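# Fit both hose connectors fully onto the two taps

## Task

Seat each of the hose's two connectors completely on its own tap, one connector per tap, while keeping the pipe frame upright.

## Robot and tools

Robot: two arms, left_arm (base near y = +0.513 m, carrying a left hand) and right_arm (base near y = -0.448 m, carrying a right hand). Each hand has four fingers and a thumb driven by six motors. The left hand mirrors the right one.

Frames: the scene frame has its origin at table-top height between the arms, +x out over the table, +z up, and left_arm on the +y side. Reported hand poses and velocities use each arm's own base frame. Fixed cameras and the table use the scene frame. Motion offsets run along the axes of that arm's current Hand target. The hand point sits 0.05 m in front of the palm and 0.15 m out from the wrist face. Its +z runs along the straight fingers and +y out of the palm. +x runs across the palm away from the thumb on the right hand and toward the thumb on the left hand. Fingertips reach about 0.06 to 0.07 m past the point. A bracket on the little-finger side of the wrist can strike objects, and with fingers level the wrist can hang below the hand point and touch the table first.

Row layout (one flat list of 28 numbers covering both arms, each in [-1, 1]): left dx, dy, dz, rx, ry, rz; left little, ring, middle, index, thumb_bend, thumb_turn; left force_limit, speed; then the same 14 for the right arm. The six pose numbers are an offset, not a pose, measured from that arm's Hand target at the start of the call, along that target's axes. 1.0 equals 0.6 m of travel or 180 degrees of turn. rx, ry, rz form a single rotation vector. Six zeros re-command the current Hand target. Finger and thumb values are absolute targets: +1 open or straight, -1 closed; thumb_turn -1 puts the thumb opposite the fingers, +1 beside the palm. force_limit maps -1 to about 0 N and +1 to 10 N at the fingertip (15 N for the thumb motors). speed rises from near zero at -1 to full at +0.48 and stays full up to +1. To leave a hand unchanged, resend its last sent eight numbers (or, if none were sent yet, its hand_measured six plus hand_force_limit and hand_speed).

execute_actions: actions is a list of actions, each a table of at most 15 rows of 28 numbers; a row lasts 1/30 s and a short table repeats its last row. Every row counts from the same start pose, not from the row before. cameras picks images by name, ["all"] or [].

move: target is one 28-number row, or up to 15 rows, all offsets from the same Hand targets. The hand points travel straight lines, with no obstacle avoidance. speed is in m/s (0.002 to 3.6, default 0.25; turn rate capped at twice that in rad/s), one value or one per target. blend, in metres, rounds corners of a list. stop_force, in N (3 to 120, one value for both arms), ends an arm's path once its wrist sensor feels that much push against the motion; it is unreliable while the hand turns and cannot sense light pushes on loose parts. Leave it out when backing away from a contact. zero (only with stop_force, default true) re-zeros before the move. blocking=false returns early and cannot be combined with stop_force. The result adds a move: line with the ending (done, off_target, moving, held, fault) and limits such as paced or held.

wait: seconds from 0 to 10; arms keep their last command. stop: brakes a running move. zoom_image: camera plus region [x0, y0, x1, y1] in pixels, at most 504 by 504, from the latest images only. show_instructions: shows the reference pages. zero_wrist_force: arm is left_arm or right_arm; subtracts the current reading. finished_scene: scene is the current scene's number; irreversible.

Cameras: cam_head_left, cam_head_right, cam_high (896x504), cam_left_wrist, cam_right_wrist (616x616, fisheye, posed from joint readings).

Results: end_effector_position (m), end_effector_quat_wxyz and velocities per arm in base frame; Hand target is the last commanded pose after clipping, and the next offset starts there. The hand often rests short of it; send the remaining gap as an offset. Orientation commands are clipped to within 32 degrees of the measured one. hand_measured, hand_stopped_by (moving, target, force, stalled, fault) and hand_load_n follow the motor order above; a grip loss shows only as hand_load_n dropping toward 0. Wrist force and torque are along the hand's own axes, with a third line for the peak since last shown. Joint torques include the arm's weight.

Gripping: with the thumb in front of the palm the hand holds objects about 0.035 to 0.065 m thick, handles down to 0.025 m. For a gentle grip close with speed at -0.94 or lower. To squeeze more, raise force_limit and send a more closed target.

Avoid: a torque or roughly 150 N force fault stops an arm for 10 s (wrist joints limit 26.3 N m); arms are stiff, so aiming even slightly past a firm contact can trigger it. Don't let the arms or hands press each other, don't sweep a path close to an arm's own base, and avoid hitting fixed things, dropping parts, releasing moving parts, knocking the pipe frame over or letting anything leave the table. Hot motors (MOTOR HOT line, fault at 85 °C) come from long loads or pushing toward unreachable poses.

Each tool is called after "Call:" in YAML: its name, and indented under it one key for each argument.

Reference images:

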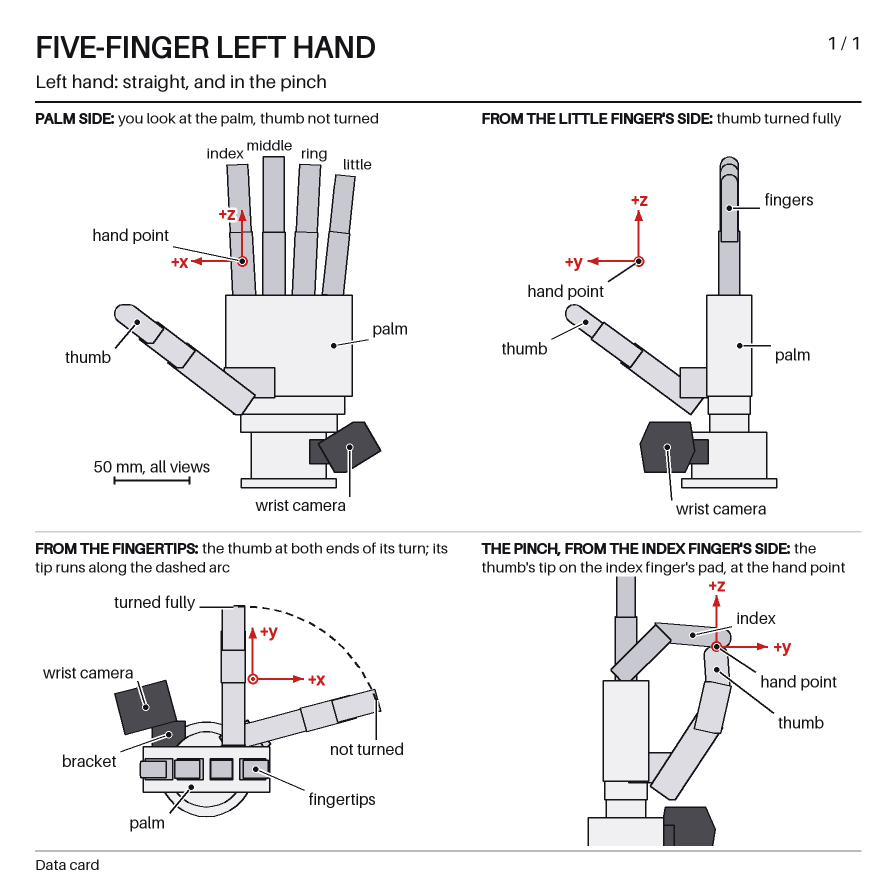

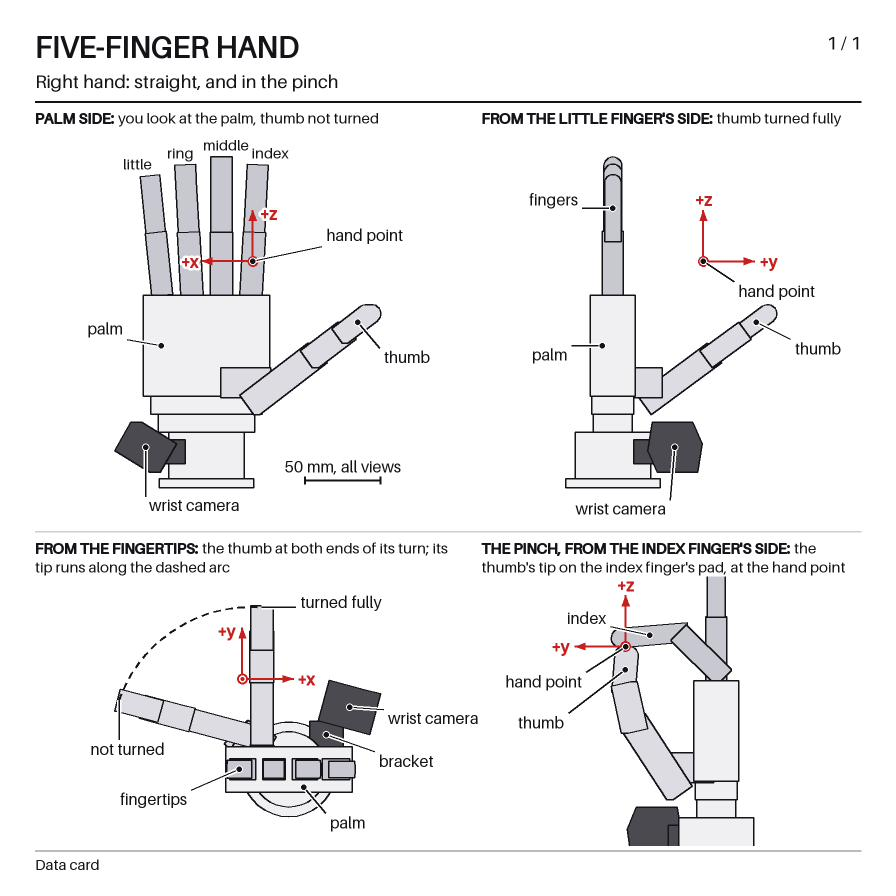

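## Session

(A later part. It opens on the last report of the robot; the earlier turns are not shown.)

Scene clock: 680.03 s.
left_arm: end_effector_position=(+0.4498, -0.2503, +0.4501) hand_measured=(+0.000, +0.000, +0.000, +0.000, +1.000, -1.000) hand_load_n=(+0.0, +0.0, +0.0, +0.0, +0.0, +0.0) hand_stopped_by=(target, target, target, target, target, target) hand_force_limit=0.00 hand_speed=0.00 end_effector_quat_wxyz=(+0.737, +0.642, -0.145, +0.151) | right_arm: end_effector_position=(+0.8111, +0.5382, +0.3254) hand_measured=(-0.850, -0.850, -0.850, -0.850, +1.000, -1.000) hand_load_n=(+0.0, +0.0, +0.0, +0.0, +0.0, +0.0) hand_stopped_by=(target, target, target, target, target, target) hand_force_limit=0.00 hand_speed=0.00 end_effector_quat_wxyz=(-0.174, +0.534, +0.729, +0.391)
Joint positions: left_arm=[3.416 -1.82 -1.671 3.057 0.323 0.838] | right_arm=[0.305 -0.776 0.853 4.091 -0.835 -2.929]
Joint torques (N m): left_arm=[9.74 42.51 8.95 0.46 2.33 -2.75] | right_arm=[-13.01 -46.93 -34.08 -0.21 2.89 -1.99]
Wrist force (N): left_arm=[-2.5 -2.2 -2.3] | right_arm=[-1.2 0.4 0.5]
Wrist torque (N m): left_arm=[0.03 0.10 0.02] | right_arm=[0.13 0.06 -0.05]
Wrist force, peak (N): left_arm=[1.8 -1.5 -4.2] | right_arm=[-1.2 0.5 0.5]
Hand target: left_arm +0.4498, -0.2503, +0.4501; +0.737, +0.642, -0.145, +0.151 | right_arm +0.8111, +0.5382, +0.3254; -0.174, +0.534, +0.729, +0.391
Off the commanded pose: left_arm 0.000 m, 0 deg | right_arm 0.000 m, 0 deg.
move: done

Call:
move:
  target: [-0.2302,-0.4163,0.0222,0.7958,-0.0935,-0.2076,0,0,0,0,1,-1,0,0, 0,0,0,0,0,0,-0.85,-0.85,-0.85,-0.85,1,-1,0,0]
  speed: 0.3
  cameras: ["all"]

Scene clock: 697.73 s.
left_arm: end_effector_position=(+0.4258, -0.3009, +0.1700) hand_measured=(+0.000, +0.000, +0.000, +0.000, +1.000, -1.000) hand_load_n=(+0.0, +0.0, +0.0, +0.0, +0.0, +0.0) hand_stopped_by=(target, target, target, target, target, target) hand_force_limit=0.00 hand_speed=0.00 end_effector_quat_wxyz=(-0.377, +0.906, +0.176, -0.073) | right_arm: end_effector_position=(+0.8111, +0.5382, +0.3254) hand_measured=(-0.850, -0.850, -0.850, -0.850, +1.000, -1.000) hand_load_n=(+0.0, +0.0, +0.5, +0.0, +0.0, +0.0) hand_stopped_by=(target, target, target, target, target, target) hand_force_limit=0.00 hand_speed=0.00 end_effector_quat_wxyz=(-0.174, +0.534, +0.729, +0.391)
Joint positions: left_arm=[2.582 -1.948 -1.466 4.301 2 -2.669] | right_arm=[0.305 -0.776 0.853 4.091 -0.835 -2.929]
Joint torques (N m): left_arm=[-10.31 27.49 28.02 -1.29 2.26 -2.65] | right_arm=[-12.3 -48.19 -32.67 -0.41 2.75 -1.74]
Wrist force (N): left_arm=[-1.6 2.5 -0.3] | right_arm=[-1.0 0.3 0.3]
Wrist torque (N m): left_arm=[0.21 0.11 -0.24] | right_arm=[0.13 0.05 -0.05]
Wrist force, peak (N): left_arm=[-2.8 -2.3 -2.4] | right_arm=[-1.3 0.5 0.4]
Hand target: left_arm +0.4258, -0.3009, +0.1699; -0.377, +0.906, +0.176, -0.073 | right_arm +0.8111, +0.5382, +0.3254; -0.174, +0.534, +0.729, +0.391
Off the commanded pose: left_arm 0.000 m, 0 deg | right_arm 0.000 m, 0 deg.
move: done
camera_calibration:
cam_left_wrist: T_world_to_cam=[[-0.0507144, 0.728358, 0.683317, 0.118348], [0.958699, -0.156224, 0.237675, -0.494475], [0.279863, 0.667149, -0.690354, 0.309408], [0, 0, 0, 1]] pos_world=[0.393463, -0.36987, 0.250256]
cam_right_wrist: T_world_to_cam=[[0.770706, 0.293489, 0.565576, -0.96847], [0.444997, -0.883204, -0.148082, 0.163408], [0.456058, 0.365807, -0.811293, -0.189578], [0, 0, 0, 1]] pos_world=[0.760148, 0.497907, 0.418138]

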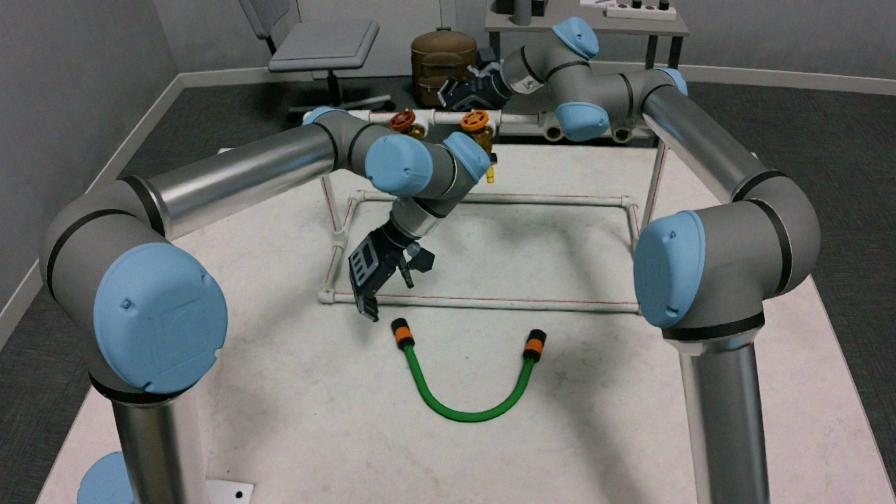

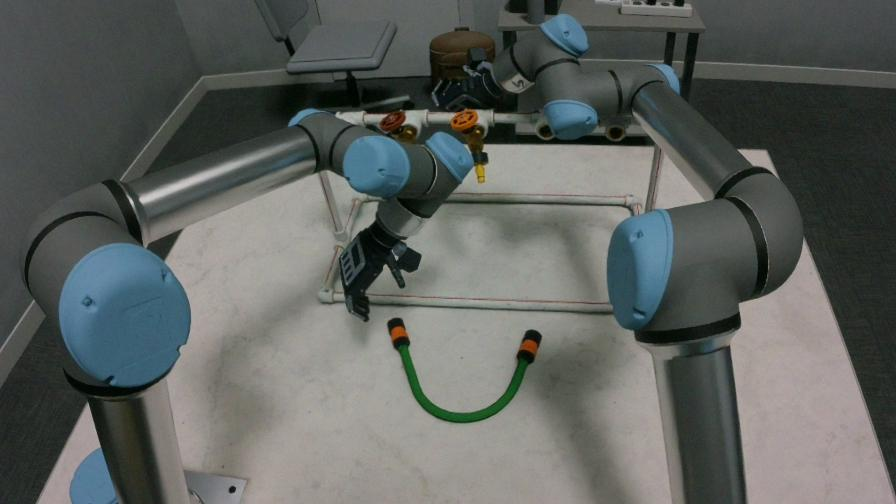

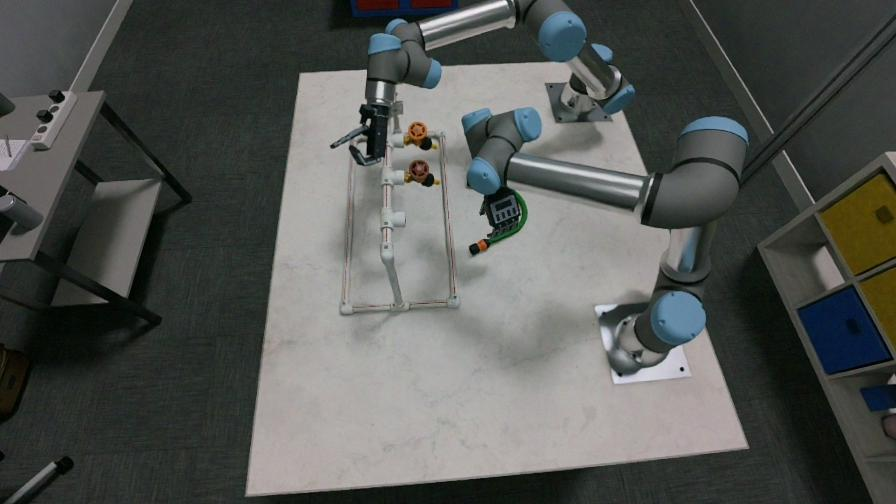

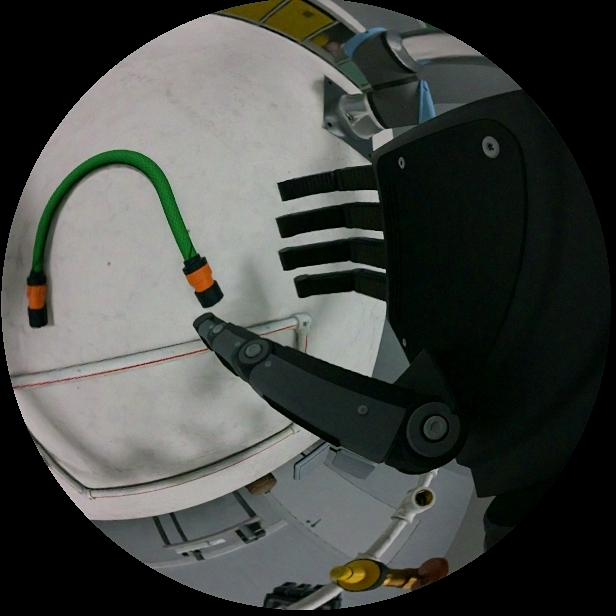

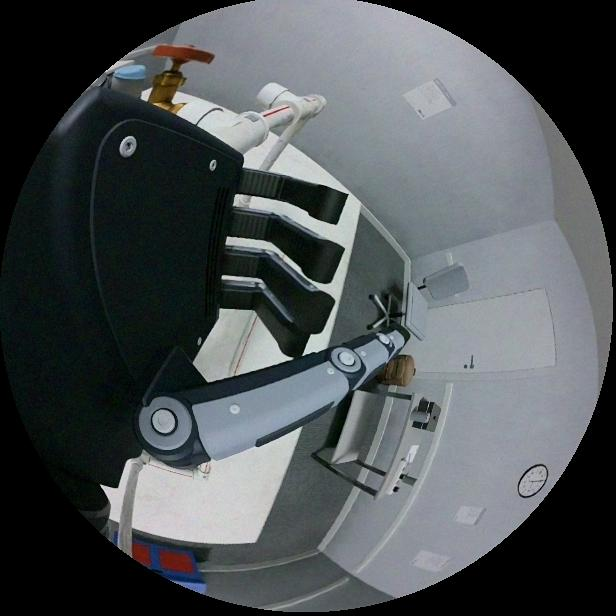

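Call:
zoom_image:
  camera: "cam_left_wrist"
  region: [160, 230, 260, 330]

Call:
zoom_image:
  camera: "cam_high"
  region: [450, 170, 550, 270]

Call:
zoom_image:
  camera: "cam_head_left"
  region: [340, 250, 460, 380]

Scaled by 5.040 from the camera's 616x616 image, which has a finer 880x880 frame.

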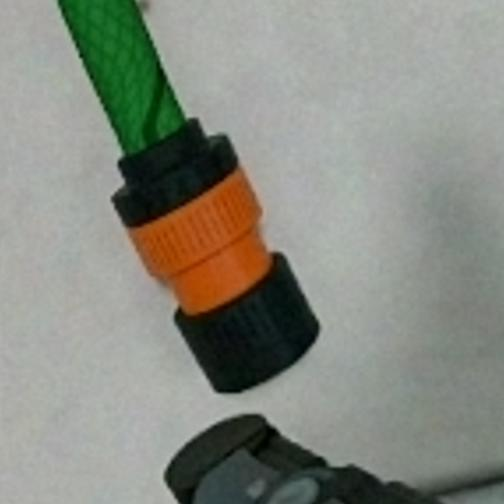

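Scaled by 5.040 from the camera's 896x504 image, which has a finer 1280x720 frame.

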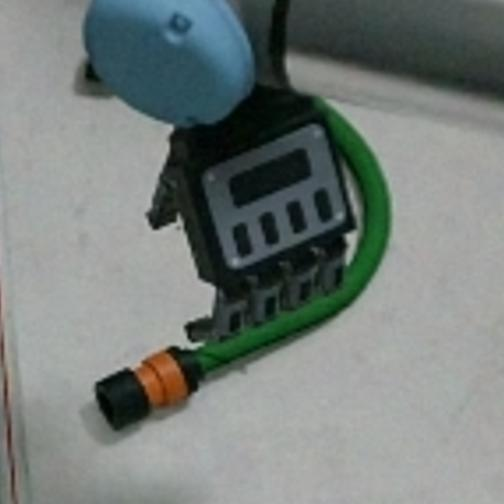

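Scaled by 3.877 from the camera's 896x504 image, which has a finer 1280x720 frame.

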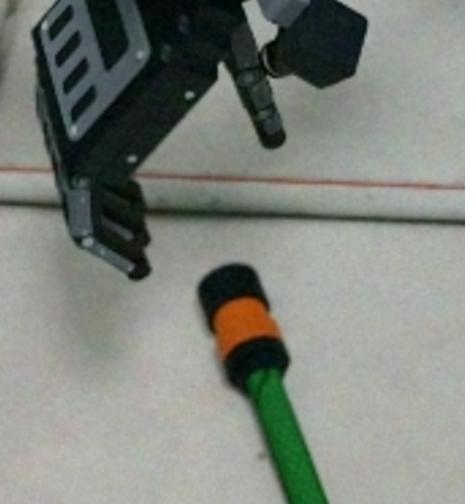

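Call:
move:
  target: [0.0048,0.1338,0.1255,0,0,0,0,0,0,0,1,-1,0,0, 0,0,0,0,0,0,-0.85,-0.85,-0.85,-0.85,1,-1,0,0]
  speed: 0.15
  cameras: ["cam_high","cam_left_wrist","cam_head_left"]

Call:
zoom_image:
  camera: "cam_high"
  region: [450, 190, 550, 290]

Call:
zoom_image:
  camera: "cam_head_left"
  region: [340, 250, 460, 380]

Scene clock: 717.30 s.
left_arm: end_effector_position=(+0.4297, -0.3027, +0.0600) hand_measured=(+0.000, +0.000, +0.000, +0.000, +1.000, -1.000) hand_load_n=(+0.0, +0.0, +0.0, +0.0, +0.0, +0.0) hand_stopped_by=(target, target, target, target, target, target) hand_force_limit=0.00 hand_speed=0.00 end_effector_quat_wxyz=(-0.377, +0.906, +0.176, -0.073) | right_arm: end_effector_position=(+0.8111, +0.5382, +0.3254) hand_measured=(-0.850, -0.850, -0.850, -0.850, +1.000, -1.000) hand_load_n=(+0.0, +0.0, +0.0, +0.0, +0.0, +0.0) hand_stopped_by=(target, target, target, target, target, target) hand_force_limit=0.00 hand_speed=0.00 end_effector_quat_wxyz=(-0.174, +0.534, +0.729, +0.391)
Joint positions: left_arm=[2.583 -2.058 -1.607 4.552 2.001 -2.668] | right_arm=[0.305 -0.776 0.853 4.091 -0.835 -2.929]
Joint torques (N m): left_arm=[9.73 30.28 9.29 3.15 2.25 2.53] | right_arm=[-11.68 -47.94 -32.67 -0.37 2.71 -1.84]
Wrist force (N): left_arm=[-1.5 2.8 -0.1] | right_arm=[-1.0 0.3 0.4]
Wrist torque (N m): left_arm=[0.24 0.10 -0.28] | right_arm=[0.13 0.04 -0.05]
Wrist force, peak (N): left_arm=[-1.7 3.3 0.4] | right_arm=[-1.2 0.4 0.5]
Hand target: left_arm +0.4297, -0.3027, +0.0599; -0.377, +0.906, +0.176, -0.073 | right_arm +0.8111, +0.5382, +0.3254; -0.174, +0.534, +0.729, +0.391
Off the commanded pose: left_arm 0.000 m, 0 deg | right_arm 0.000 m, 0 deg.
move: done
camera_calibration:
cam_left_wrist: T_world_to_cam=[[-0.0506872, 0.728246, 0.683439, 0.194883], [0.958739, -0.156192, 0.237537, -0.472359], [0.279733, 0.667279, -0.690281, 0.233738], [0, 0, 0, 1]] pos_world=[0.397363, -0.37167, 0.140357]
Images, in order (width x height): cam_head_left 896x504, cam_high 896x504, cam_left_wrist 616x616.

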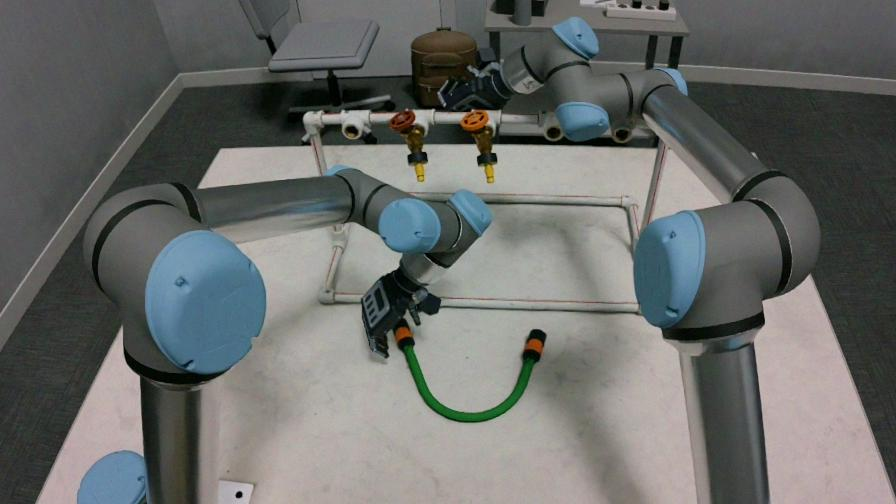

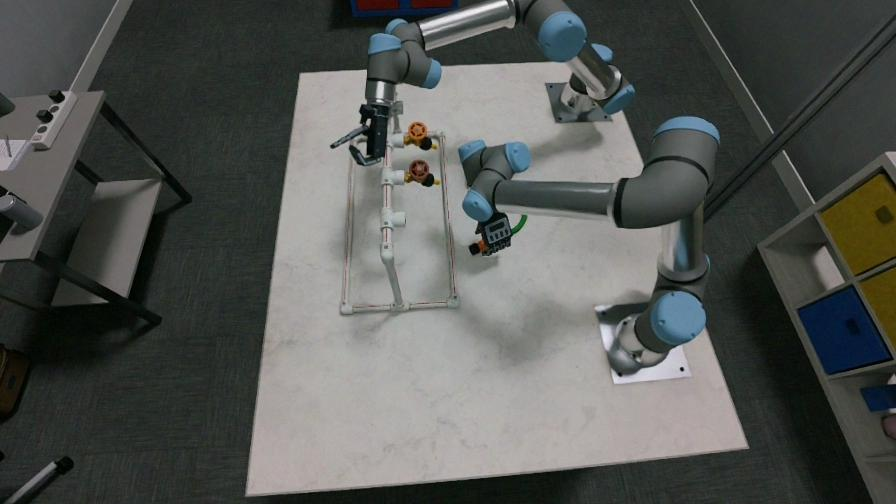

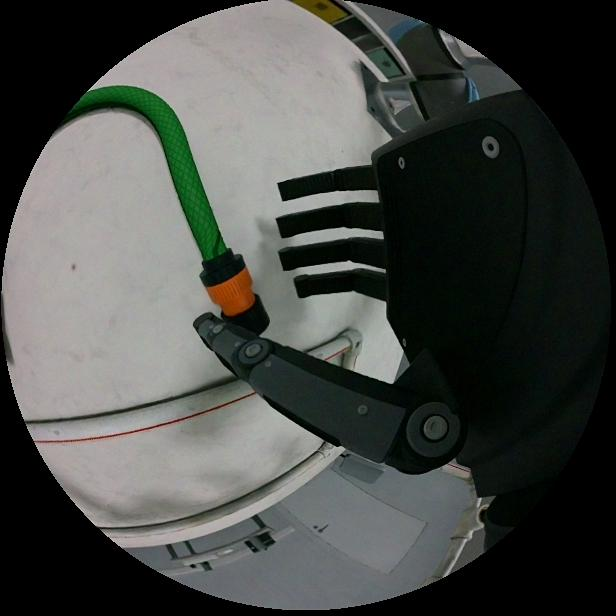

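Scaled by 5.040 from the camera's 896x504 image, which has a finer 1280x720 frame.

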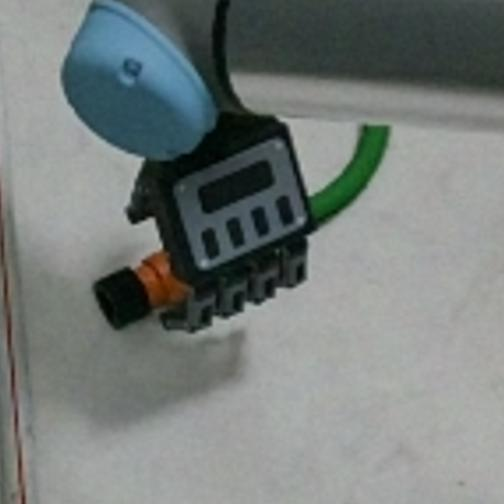

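Scaled by 3.877 from the camera's 896x504 image, which has a finer 1280x720 frame.

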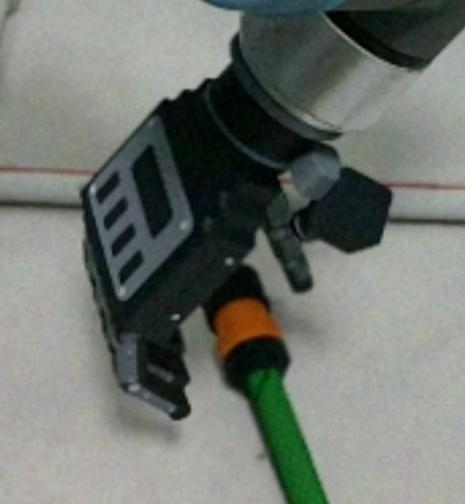

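Call:
move:
  target: [-0.0013,0.0458,0.0415,0,0,0,0,0,0,0,1,-1,0,0, 0,0,0,0,0,0,-0.85,-0.85,-0.85,-0.85,1,-1,0,0]
  speed: 0.03
  stop_force: 4
  cameras: ["cam_high","cam_left_wrist","cam_head_left"]

Call:
zoom_image:
  camera: "cam_head_left"
  region: [340, 270, 460, 400]

Scene clock: 743.80 s.
left_arm: end_effector_position=(+0.4296, -0.3046, +0.0235) hand_measured=(+0.000, +0.000, +0.000, +0.000, +1.000, -1.000) hand_load_n=(+0.0, +0.0, -0.5, +0.0, +0.0, +0.0) hand_stopped_by=(target, target, target, target, target, target) hand_force_limit=0.00 hand_speed=0.00 end_effector_quat_wxyz=(-0.377, +0.906, +0.176, -0.073) | right_arm: end_effector_position=(+0.8111, +0.5382, +0.3254) hand_measured=(-0.850, -0.850, -0.850, -0.850, +1.000, -1.000) hand_load_n=(+0.0, +0.0, +0.0, +0.0, +0.0, +0.5) hand_stopped_by=(target, target, target, target, target, target) hand_force_limit=0.00 hand_speed=0.00 end_effector_quat_wxyz=(-0.174, +0.534, +0.729, +0.391)
Joint positions: left_arm=[2.58 -2.107 -1.638 4.631 1.999 -2.671] | right_arm=[0.305 -0.776 0.853 4.091 -0.835 -2.929]
Joint torques (N m): left_arm=[-8.08 50.98 25.07 -0.46 -0.53 -1.25] | right_arm=[-12.71 -48.04 -34.14 -0.39 2.6 -1.71]
Wrist force (N): left_arm=[-1.8 -4.2 -3.7] | right_arm=[-1.0 0.5 0.3]
Wrist torque (N m): left_arm=[0.35 0.04 -0.09] | right_arm=[0.15 0.04 -0.05]
Wrist force, peak (N): left_arm=[-1.5 -5.7 -4.6] | right_arm=[-1.2 0.5 0.4]
Hand target: left_arm +0.4296, -0.3046, +0.0235; -0.377, +0.906, +0.176, -0.073 (not the last commanded pose) | right_arm +0.8111, +0.5382, +0.3254; -0.174, +0.534, +0.729, +0.391
Off the commanded pose: left_arm 0.001 m, 0 deg | right_arm 0.000 m, 0 deg.
move: contact (left_arm)
camera_calibration:
cam_left_wrist: T_world_to_cam=[[-0.0507066, 0.728201, 0.683486, 0.221261], [0.958732, -0.156208, 0.237554, -0.463871], [0.279753, 0.667325, -0.690229, 0.209774], [0, 0, 0, 1]] pos_world=[0.397263, -0.37357, 0.103757]
Images, in order (width x height): cam_head_left 896x504, cam_high 896x504, cam_left_wrist 616x616.

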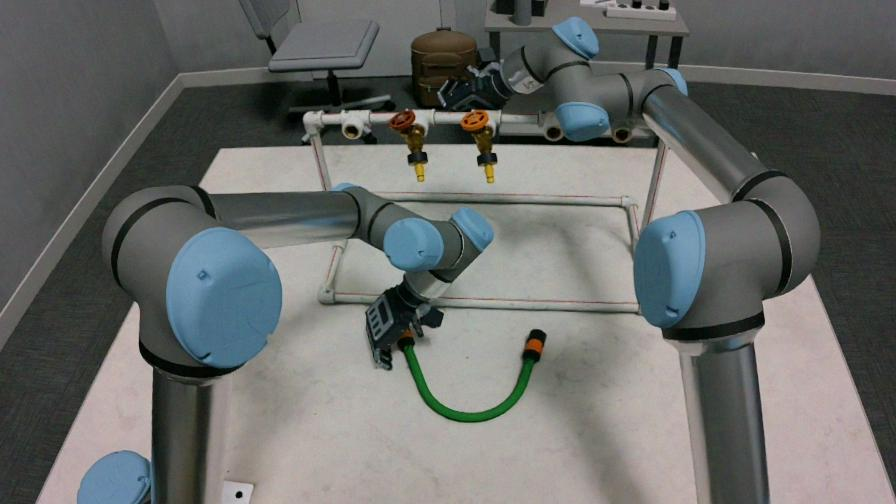

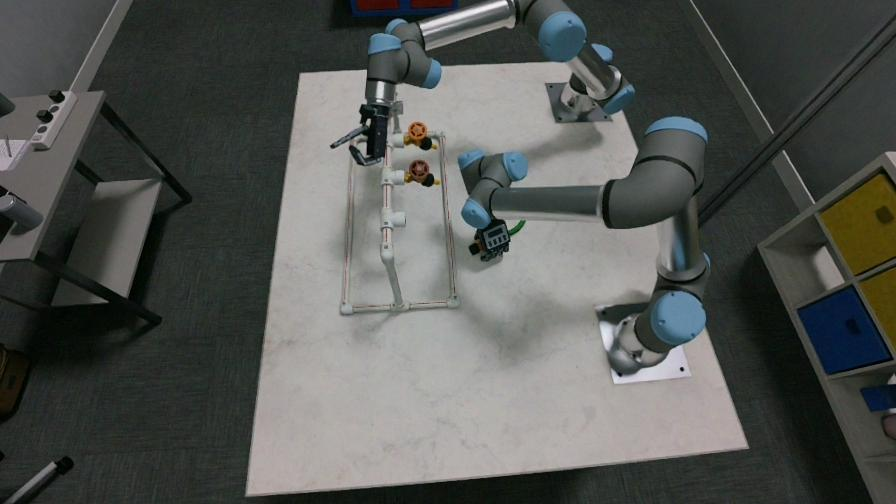

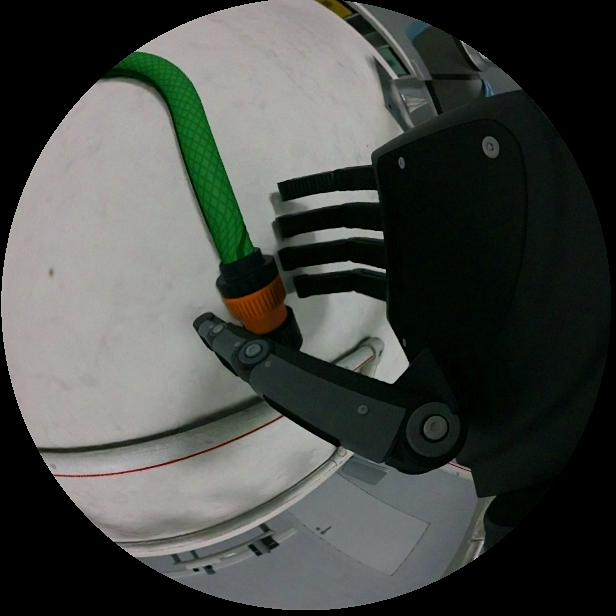

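Scaled by 3.877 from the camera's 896x504 image, which has a finer 1280x720 frame.

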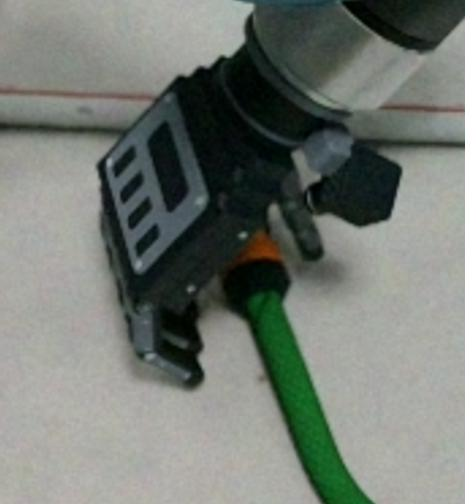

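Call:
move:
  target: [0,-0.0024,-0.0024,0,0,0,-0.4,-0.4,-0.4,-0.4,1,-1,0.0,-0.8, 0,0,0,0,0,0,-0.85,-0.85,-0.85,-0.85,1,-1,0,0]
  speed: 0.03
  cameras: ["cam_left_wrist","cam_head_left"]

Call:
zoom_image:
  camera: "cam_left_wrist"
  region: [180, 220, 400, 440]

Scene clock: 752.57 s.
left_arm: end_effector_position=(+0.4296, -0.3046, +0.0255) hand_measured=(-0.400, -0.400, -0.398, -0.400, +1.000, -1.000) hand_load_n=(+0.0, +0.0, +4.0, +0.0, +1.5, +2.0) hand_stopped_by=(target, target, target, target, target, target) hand_force_limit=0.00 hand_speed=-0.80 end_effector_quat_wxyz=(-0.377, +0.906, +0.176, -0.073) | right_arm: end_effector_position=(+0.8111, +0.5382, +0.3254) hand_measured=(-0.850, -0.850, -0.850, -0.850, +1.000, -1.000) hand_load_n=(+0.0, +0.5, +0.0, +0.0, +0.0, +0.0) hand_stopped_by=(target, target, target, target, target, target) hand_force_limit=0.00 hand_speed=0.00 end_effector_quat_wxyz=(-0.174, +0.534, +0.729, +0.391)
Joint positions: left_arm=[2.58 -2.104 -1.636 4.627 1.999 -2.671] | right_arm=[0.305 -0.776 0.853 4.091 -0.835 -2.929]
Joint torques (N m): left_arm=[0.11 54.47 26.37 -1.1 0.63 1.76] | right_arm=[-12.93 -47.96 -33.53 -0.5 2.64 -1.72]
Wrist force (N): left_arm=[-1.5 2.9 0.5] | right_arm=[-1.0 0.4 0.2]
Wrist torque (N m): left_arm=[0.24 0.13 -0.23] | right_arm=[0.15 0.04 -0.05]
Wrist force, peak (N): left_arm=[-2.0 -4.3 -4.0] | right_arm=[-1.3 0.6 0.2]
Hand target: left_arm +0.4296, -0.3046, +0.0255; -0.377, +0.906, +0.176, -0.073 | right_arm +0.8111, +0.5382, +0.3254; -0.174, +0.534, +0.729, +0.391
Off the commanded pose: left_arm 0.000 m, 0 deg | right_arm 0.000 m, 0 deg.
move: done
camera_calibration:
cam_left_wrist: T_world_to_cam=[[-0.0506872, 0.728246, 0.683439, 0.21984], [0.958739, -0.156192, 0.237537, -0.464365], [0.279733, 0.667279, -0.690281, 0.211219], [0, 0, 0, 1]] pos_world=[0.397263, -0.37357, 0.105857]
Images, in order (width x height): cam_head_left 896x504, cam_left_wrist 616x616.

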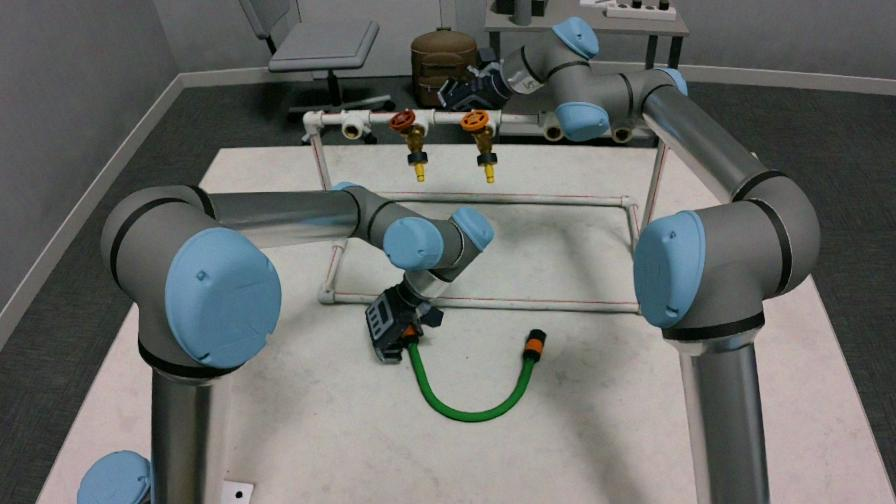

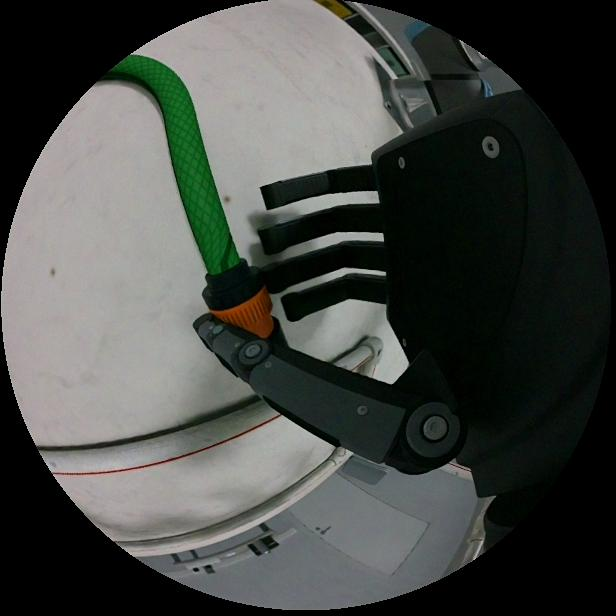

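Scaled by 2.291 from the camera's 616x616 image, which has a finer 880x880 frame.

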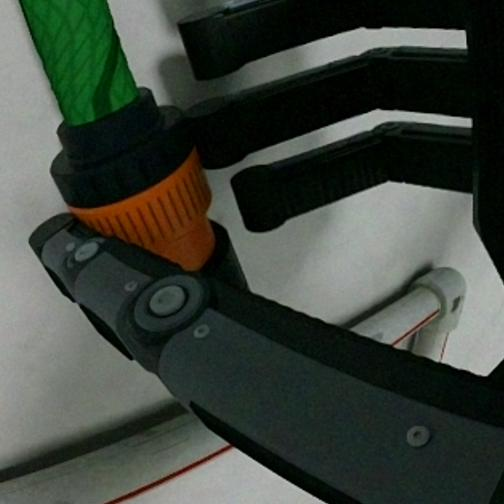

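Call:
move:
  target: [0,0,0,0,0,0,-0.76,-0.76,-0.76,-0.76,1,-1,0.2,-0.8, 0,0,0,0,0,0,-0.85,-0.85,-0.85,-0.85,1,-1,0,0]
  speed: 0.03
  cameras: ["cam_left_wrist","cam_head_left"]

Call:
zoom_image:
  camera: "cam_left_wrist"
  region: [180, 220, 400, 440]

Call:
zoom_image:
  camera: "cam_head_left"
  region: [340, 270, 460, 400]

Scene clock: 758.47 s.
left_arm: end_effector_position=(+0.4296, -0.3046, +0.0255) hand_measured=(-0.760, -0.760, -0.414, -0.760, +1.000, -1.000) hand_load_n=(+0.0, +0.0, +7.5, +0.5, +3.0, +3.5) hand_stopped_by=(target, target, force, target, target, target) hand_force_limit=0.20 hand_speed=-0.80 end_effector_quat_wxyz=(-0.377, +0.906, +0.176, -0.073) | right_arm: end_effector_position=(+0.8111, +0.5382, +0.3254) hand_measured=(-0.850, -0.850, -0.850, -0.850, +1.000, -1.000) hand_load_n=(+0.0, +0.0, +0.0, +0.0, -0.5, +0.0) hand_stopped_by=(target, target, target, target, target, target) hand_force_limit=0.00 hand_speed=0.00 end_effector_quat_wxyz=(-0.174, +0.534, +0.729, +0.391)
Joint positions: left_arm=[2.58 -2.104 -1.636 4.627 1.999 -2.671] | right_arm=[0.305 -0.776 0.853 4.091 -0.835 -2.929]
Joint torques (N m): left_arm=[3.23 54.37 25.82 -0.83 0.86 -0.05] | right_arm=[-11.95 -48.84 -33.73 -0.42 2.55 -1.95]
Wrist force (N): left_arm=[-1.5 2.9 0.2] | right_arm=[-1.2 0.3 0.4]
Wrist torque (N m): left_arm=[0.25 0.11 -0.22] | right_arm=[0.12 0.07 -0.06]
Wrist force, peak (N): left_arm=[-1.8 2.9 0.3] | right_arm=[-1.2 0.5 0.5]
Hand target: left_arm +0.4296, -0.3046, +0.0255; -0.377, +0.906, +0.176, -0.073 | right_arm +0.8111, +0.5382, +0.3254; -0.174, +0.534, +0.729, +0.391
Off the commanded pose: left_arm 0.000 m, 0 deg | right_arm 0.000 m, 0 deg.
move: done
camera_calibration:
cam_left_wrist: T_world_to_cam=[[-0.0506872, 0.728246, 0.683439, 0.21984], [0.958739, -0.156192, 0.237537, -0.464365], [0.279733, 0.667279, -0.690281, 0.211219], [0, 0, 0, 1]] pos_world=[0.397263, -0.37357, 0.105857]
Images, in order (width x height): cam_head_left 896x504, cam_left_wrist 616x616.

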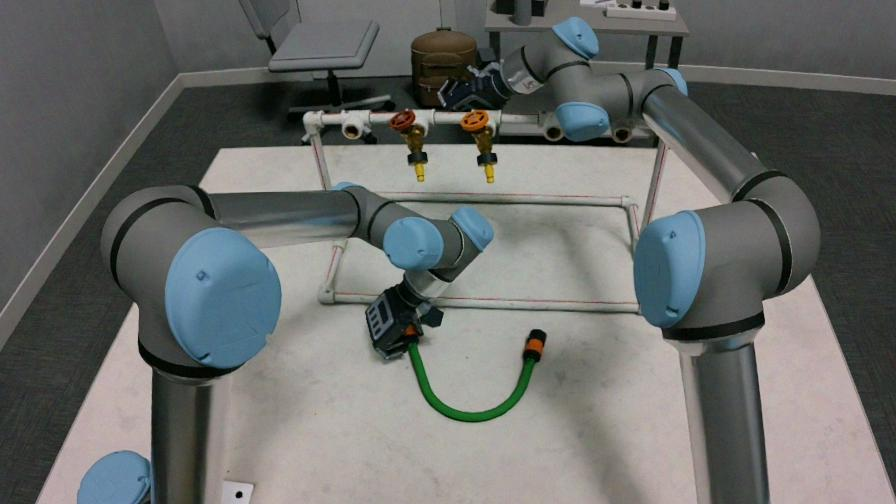

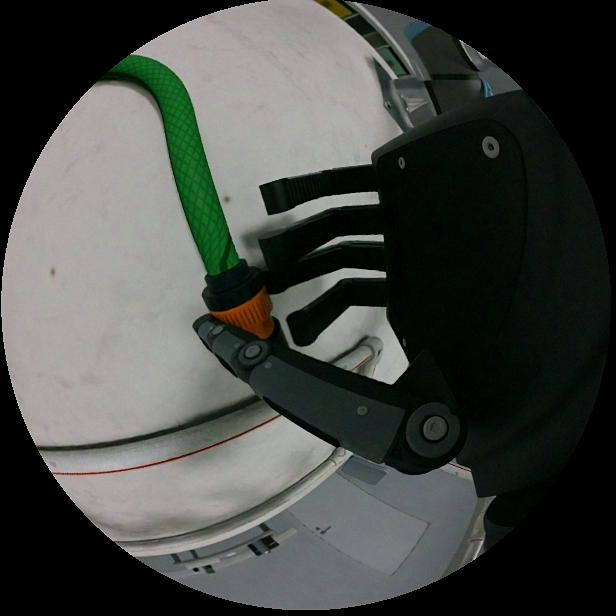

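Scaled by 2.291 from the camera's 616x616 image, which has a finer 880x880 frame.

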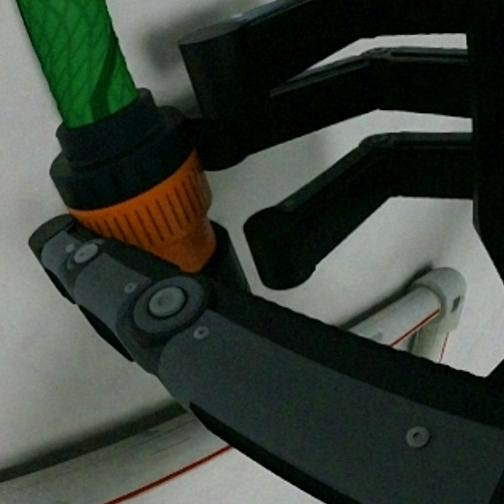

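Scaled by 3.877 from the camera's 896x504 image, which has a finer 1280x720 frame.

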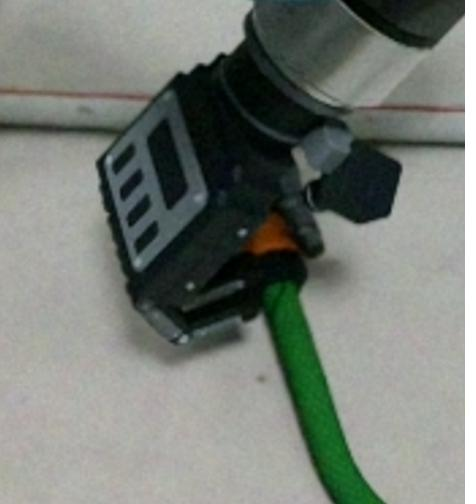

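Call:
move:
  target:
    - [0,0,0,0,0,0,0.0,0.0,-0.414,0.0,1,-1,0.2,-0.6, 0,0,0,0,0,0,-0.85,-0.85,-0.85,-0.85,1,-1,0,0]
    - [0,0.0002,0,0,0,0,-0.5,-0.6,-0.45,-0.55,1,-1,0.1,-0.8, 0,0,0,0,0,0,-0.85,-0.85,-0.85,-0.85,1,-1,0,0]
  speed: 0.03
  cameras: ["cam_left_wrist","cam_head_left"]

Call:
zoom_image:
  camera: "cam_left_wrist"
  region: [180, 220, 400, 440]

Scene clock: 817.07 s.
left_arm: end_effector_position=(+0.4296, -0.3046, +0.0254) hand_measured=(-0.500, -0.600, -0.414, -0.550, +1.000, -1.000) hand_load_n=(+0.0, +0.0, +7.5, +0.0, +3.0, +3.5) hand_stopped_by=(target, target, force, target, target, target) hand_force_limit=0.10 hand_speed=-0.80 end_effector_quat_wxyz=(-0.377, +0.906, +0.176, -0.073) | right_arm: end_effector_position=(+0.8111, +0.5382, +0.3254) hand_measured=(-0.850, -0.850, -0.850, -0.850, +1.000, -1.000) hand_load_n=(+0.5, +0.0, +0.0, +0.0, +0.0, +0.0) hand_stopped_by=(target, target, target, target, target, target) hand_force_limit=0.00 hand_speed=0.00 end_effector_quat_wxyz=(-0.174, +0.534, +0.729, +0.391)
Joint positions: left_arm=[2.58 -2.104 -1.636 4.627 1.999 -2.671] | right_arm=[0.305 -0.776 0.853 4.091 -0.835 -2.929]
Joint torques (N m): left_arm=[-10.6 31.7 25.52 2.13 -0.69 -2.8] | right_arm=[-11.56 -47.75 -33.65 -0.52 2.5 -1.69]
Wrist force (N): left_arm=[-1.4 2.9 0.2] | right_arm=[-1.1 0.4 0.2]
Wrist torque (N m): left_arm=[0.24 0.11 -0.22] | right_arm=[0.15 0.05 -0.05]
Wrist force, peak (N): left_arm=[-1.5 3.1 0.2] | right_arm=[-1.3 0.4 0.3]
Hand target: left_arm +0.4296, -0.3046, +0.0254; -0.377, +0.906, +0.176, -0.073 | right_arm +0.8111, +0.5382, +0.3254; -0.174, +0.534, +0.729, +0.391
Off the commanded pose: left_arm 0.000 m, 0 deg | right_arm 0.000 m, 0 deg.
move: done
camera_calibration:
cam_left_wrist: T_world_to_cam=[[-0.0507066, 0.728201, 0.683486, 0.219967], [0.958732, -0.156208, 0.237554, -0.464362], [0.279753, 0.667325, -0.690229, 0.211221], [0, 0, 0, 1]] pos_world=[0.397263, -0.37367, 0.105757]
Images, in order (width x height): cam_head_left 896x504, cam_left_wrist 616x616.

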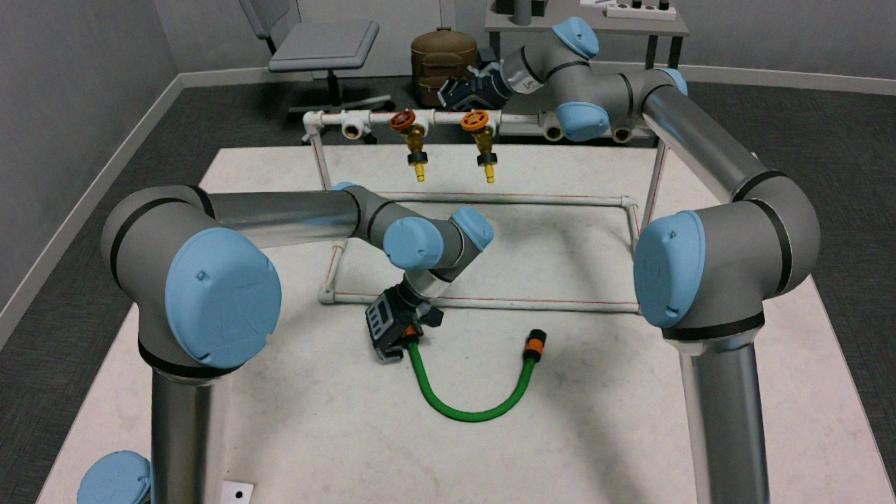

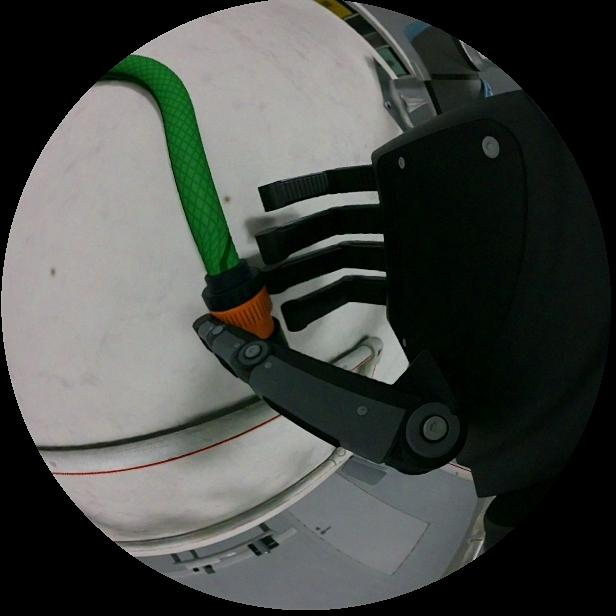

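Scaled by 2.291 from the camera's 616x616 image, which has a finer 880x880 frame.

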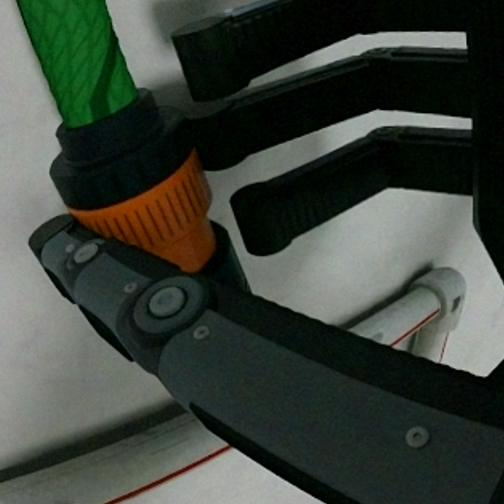

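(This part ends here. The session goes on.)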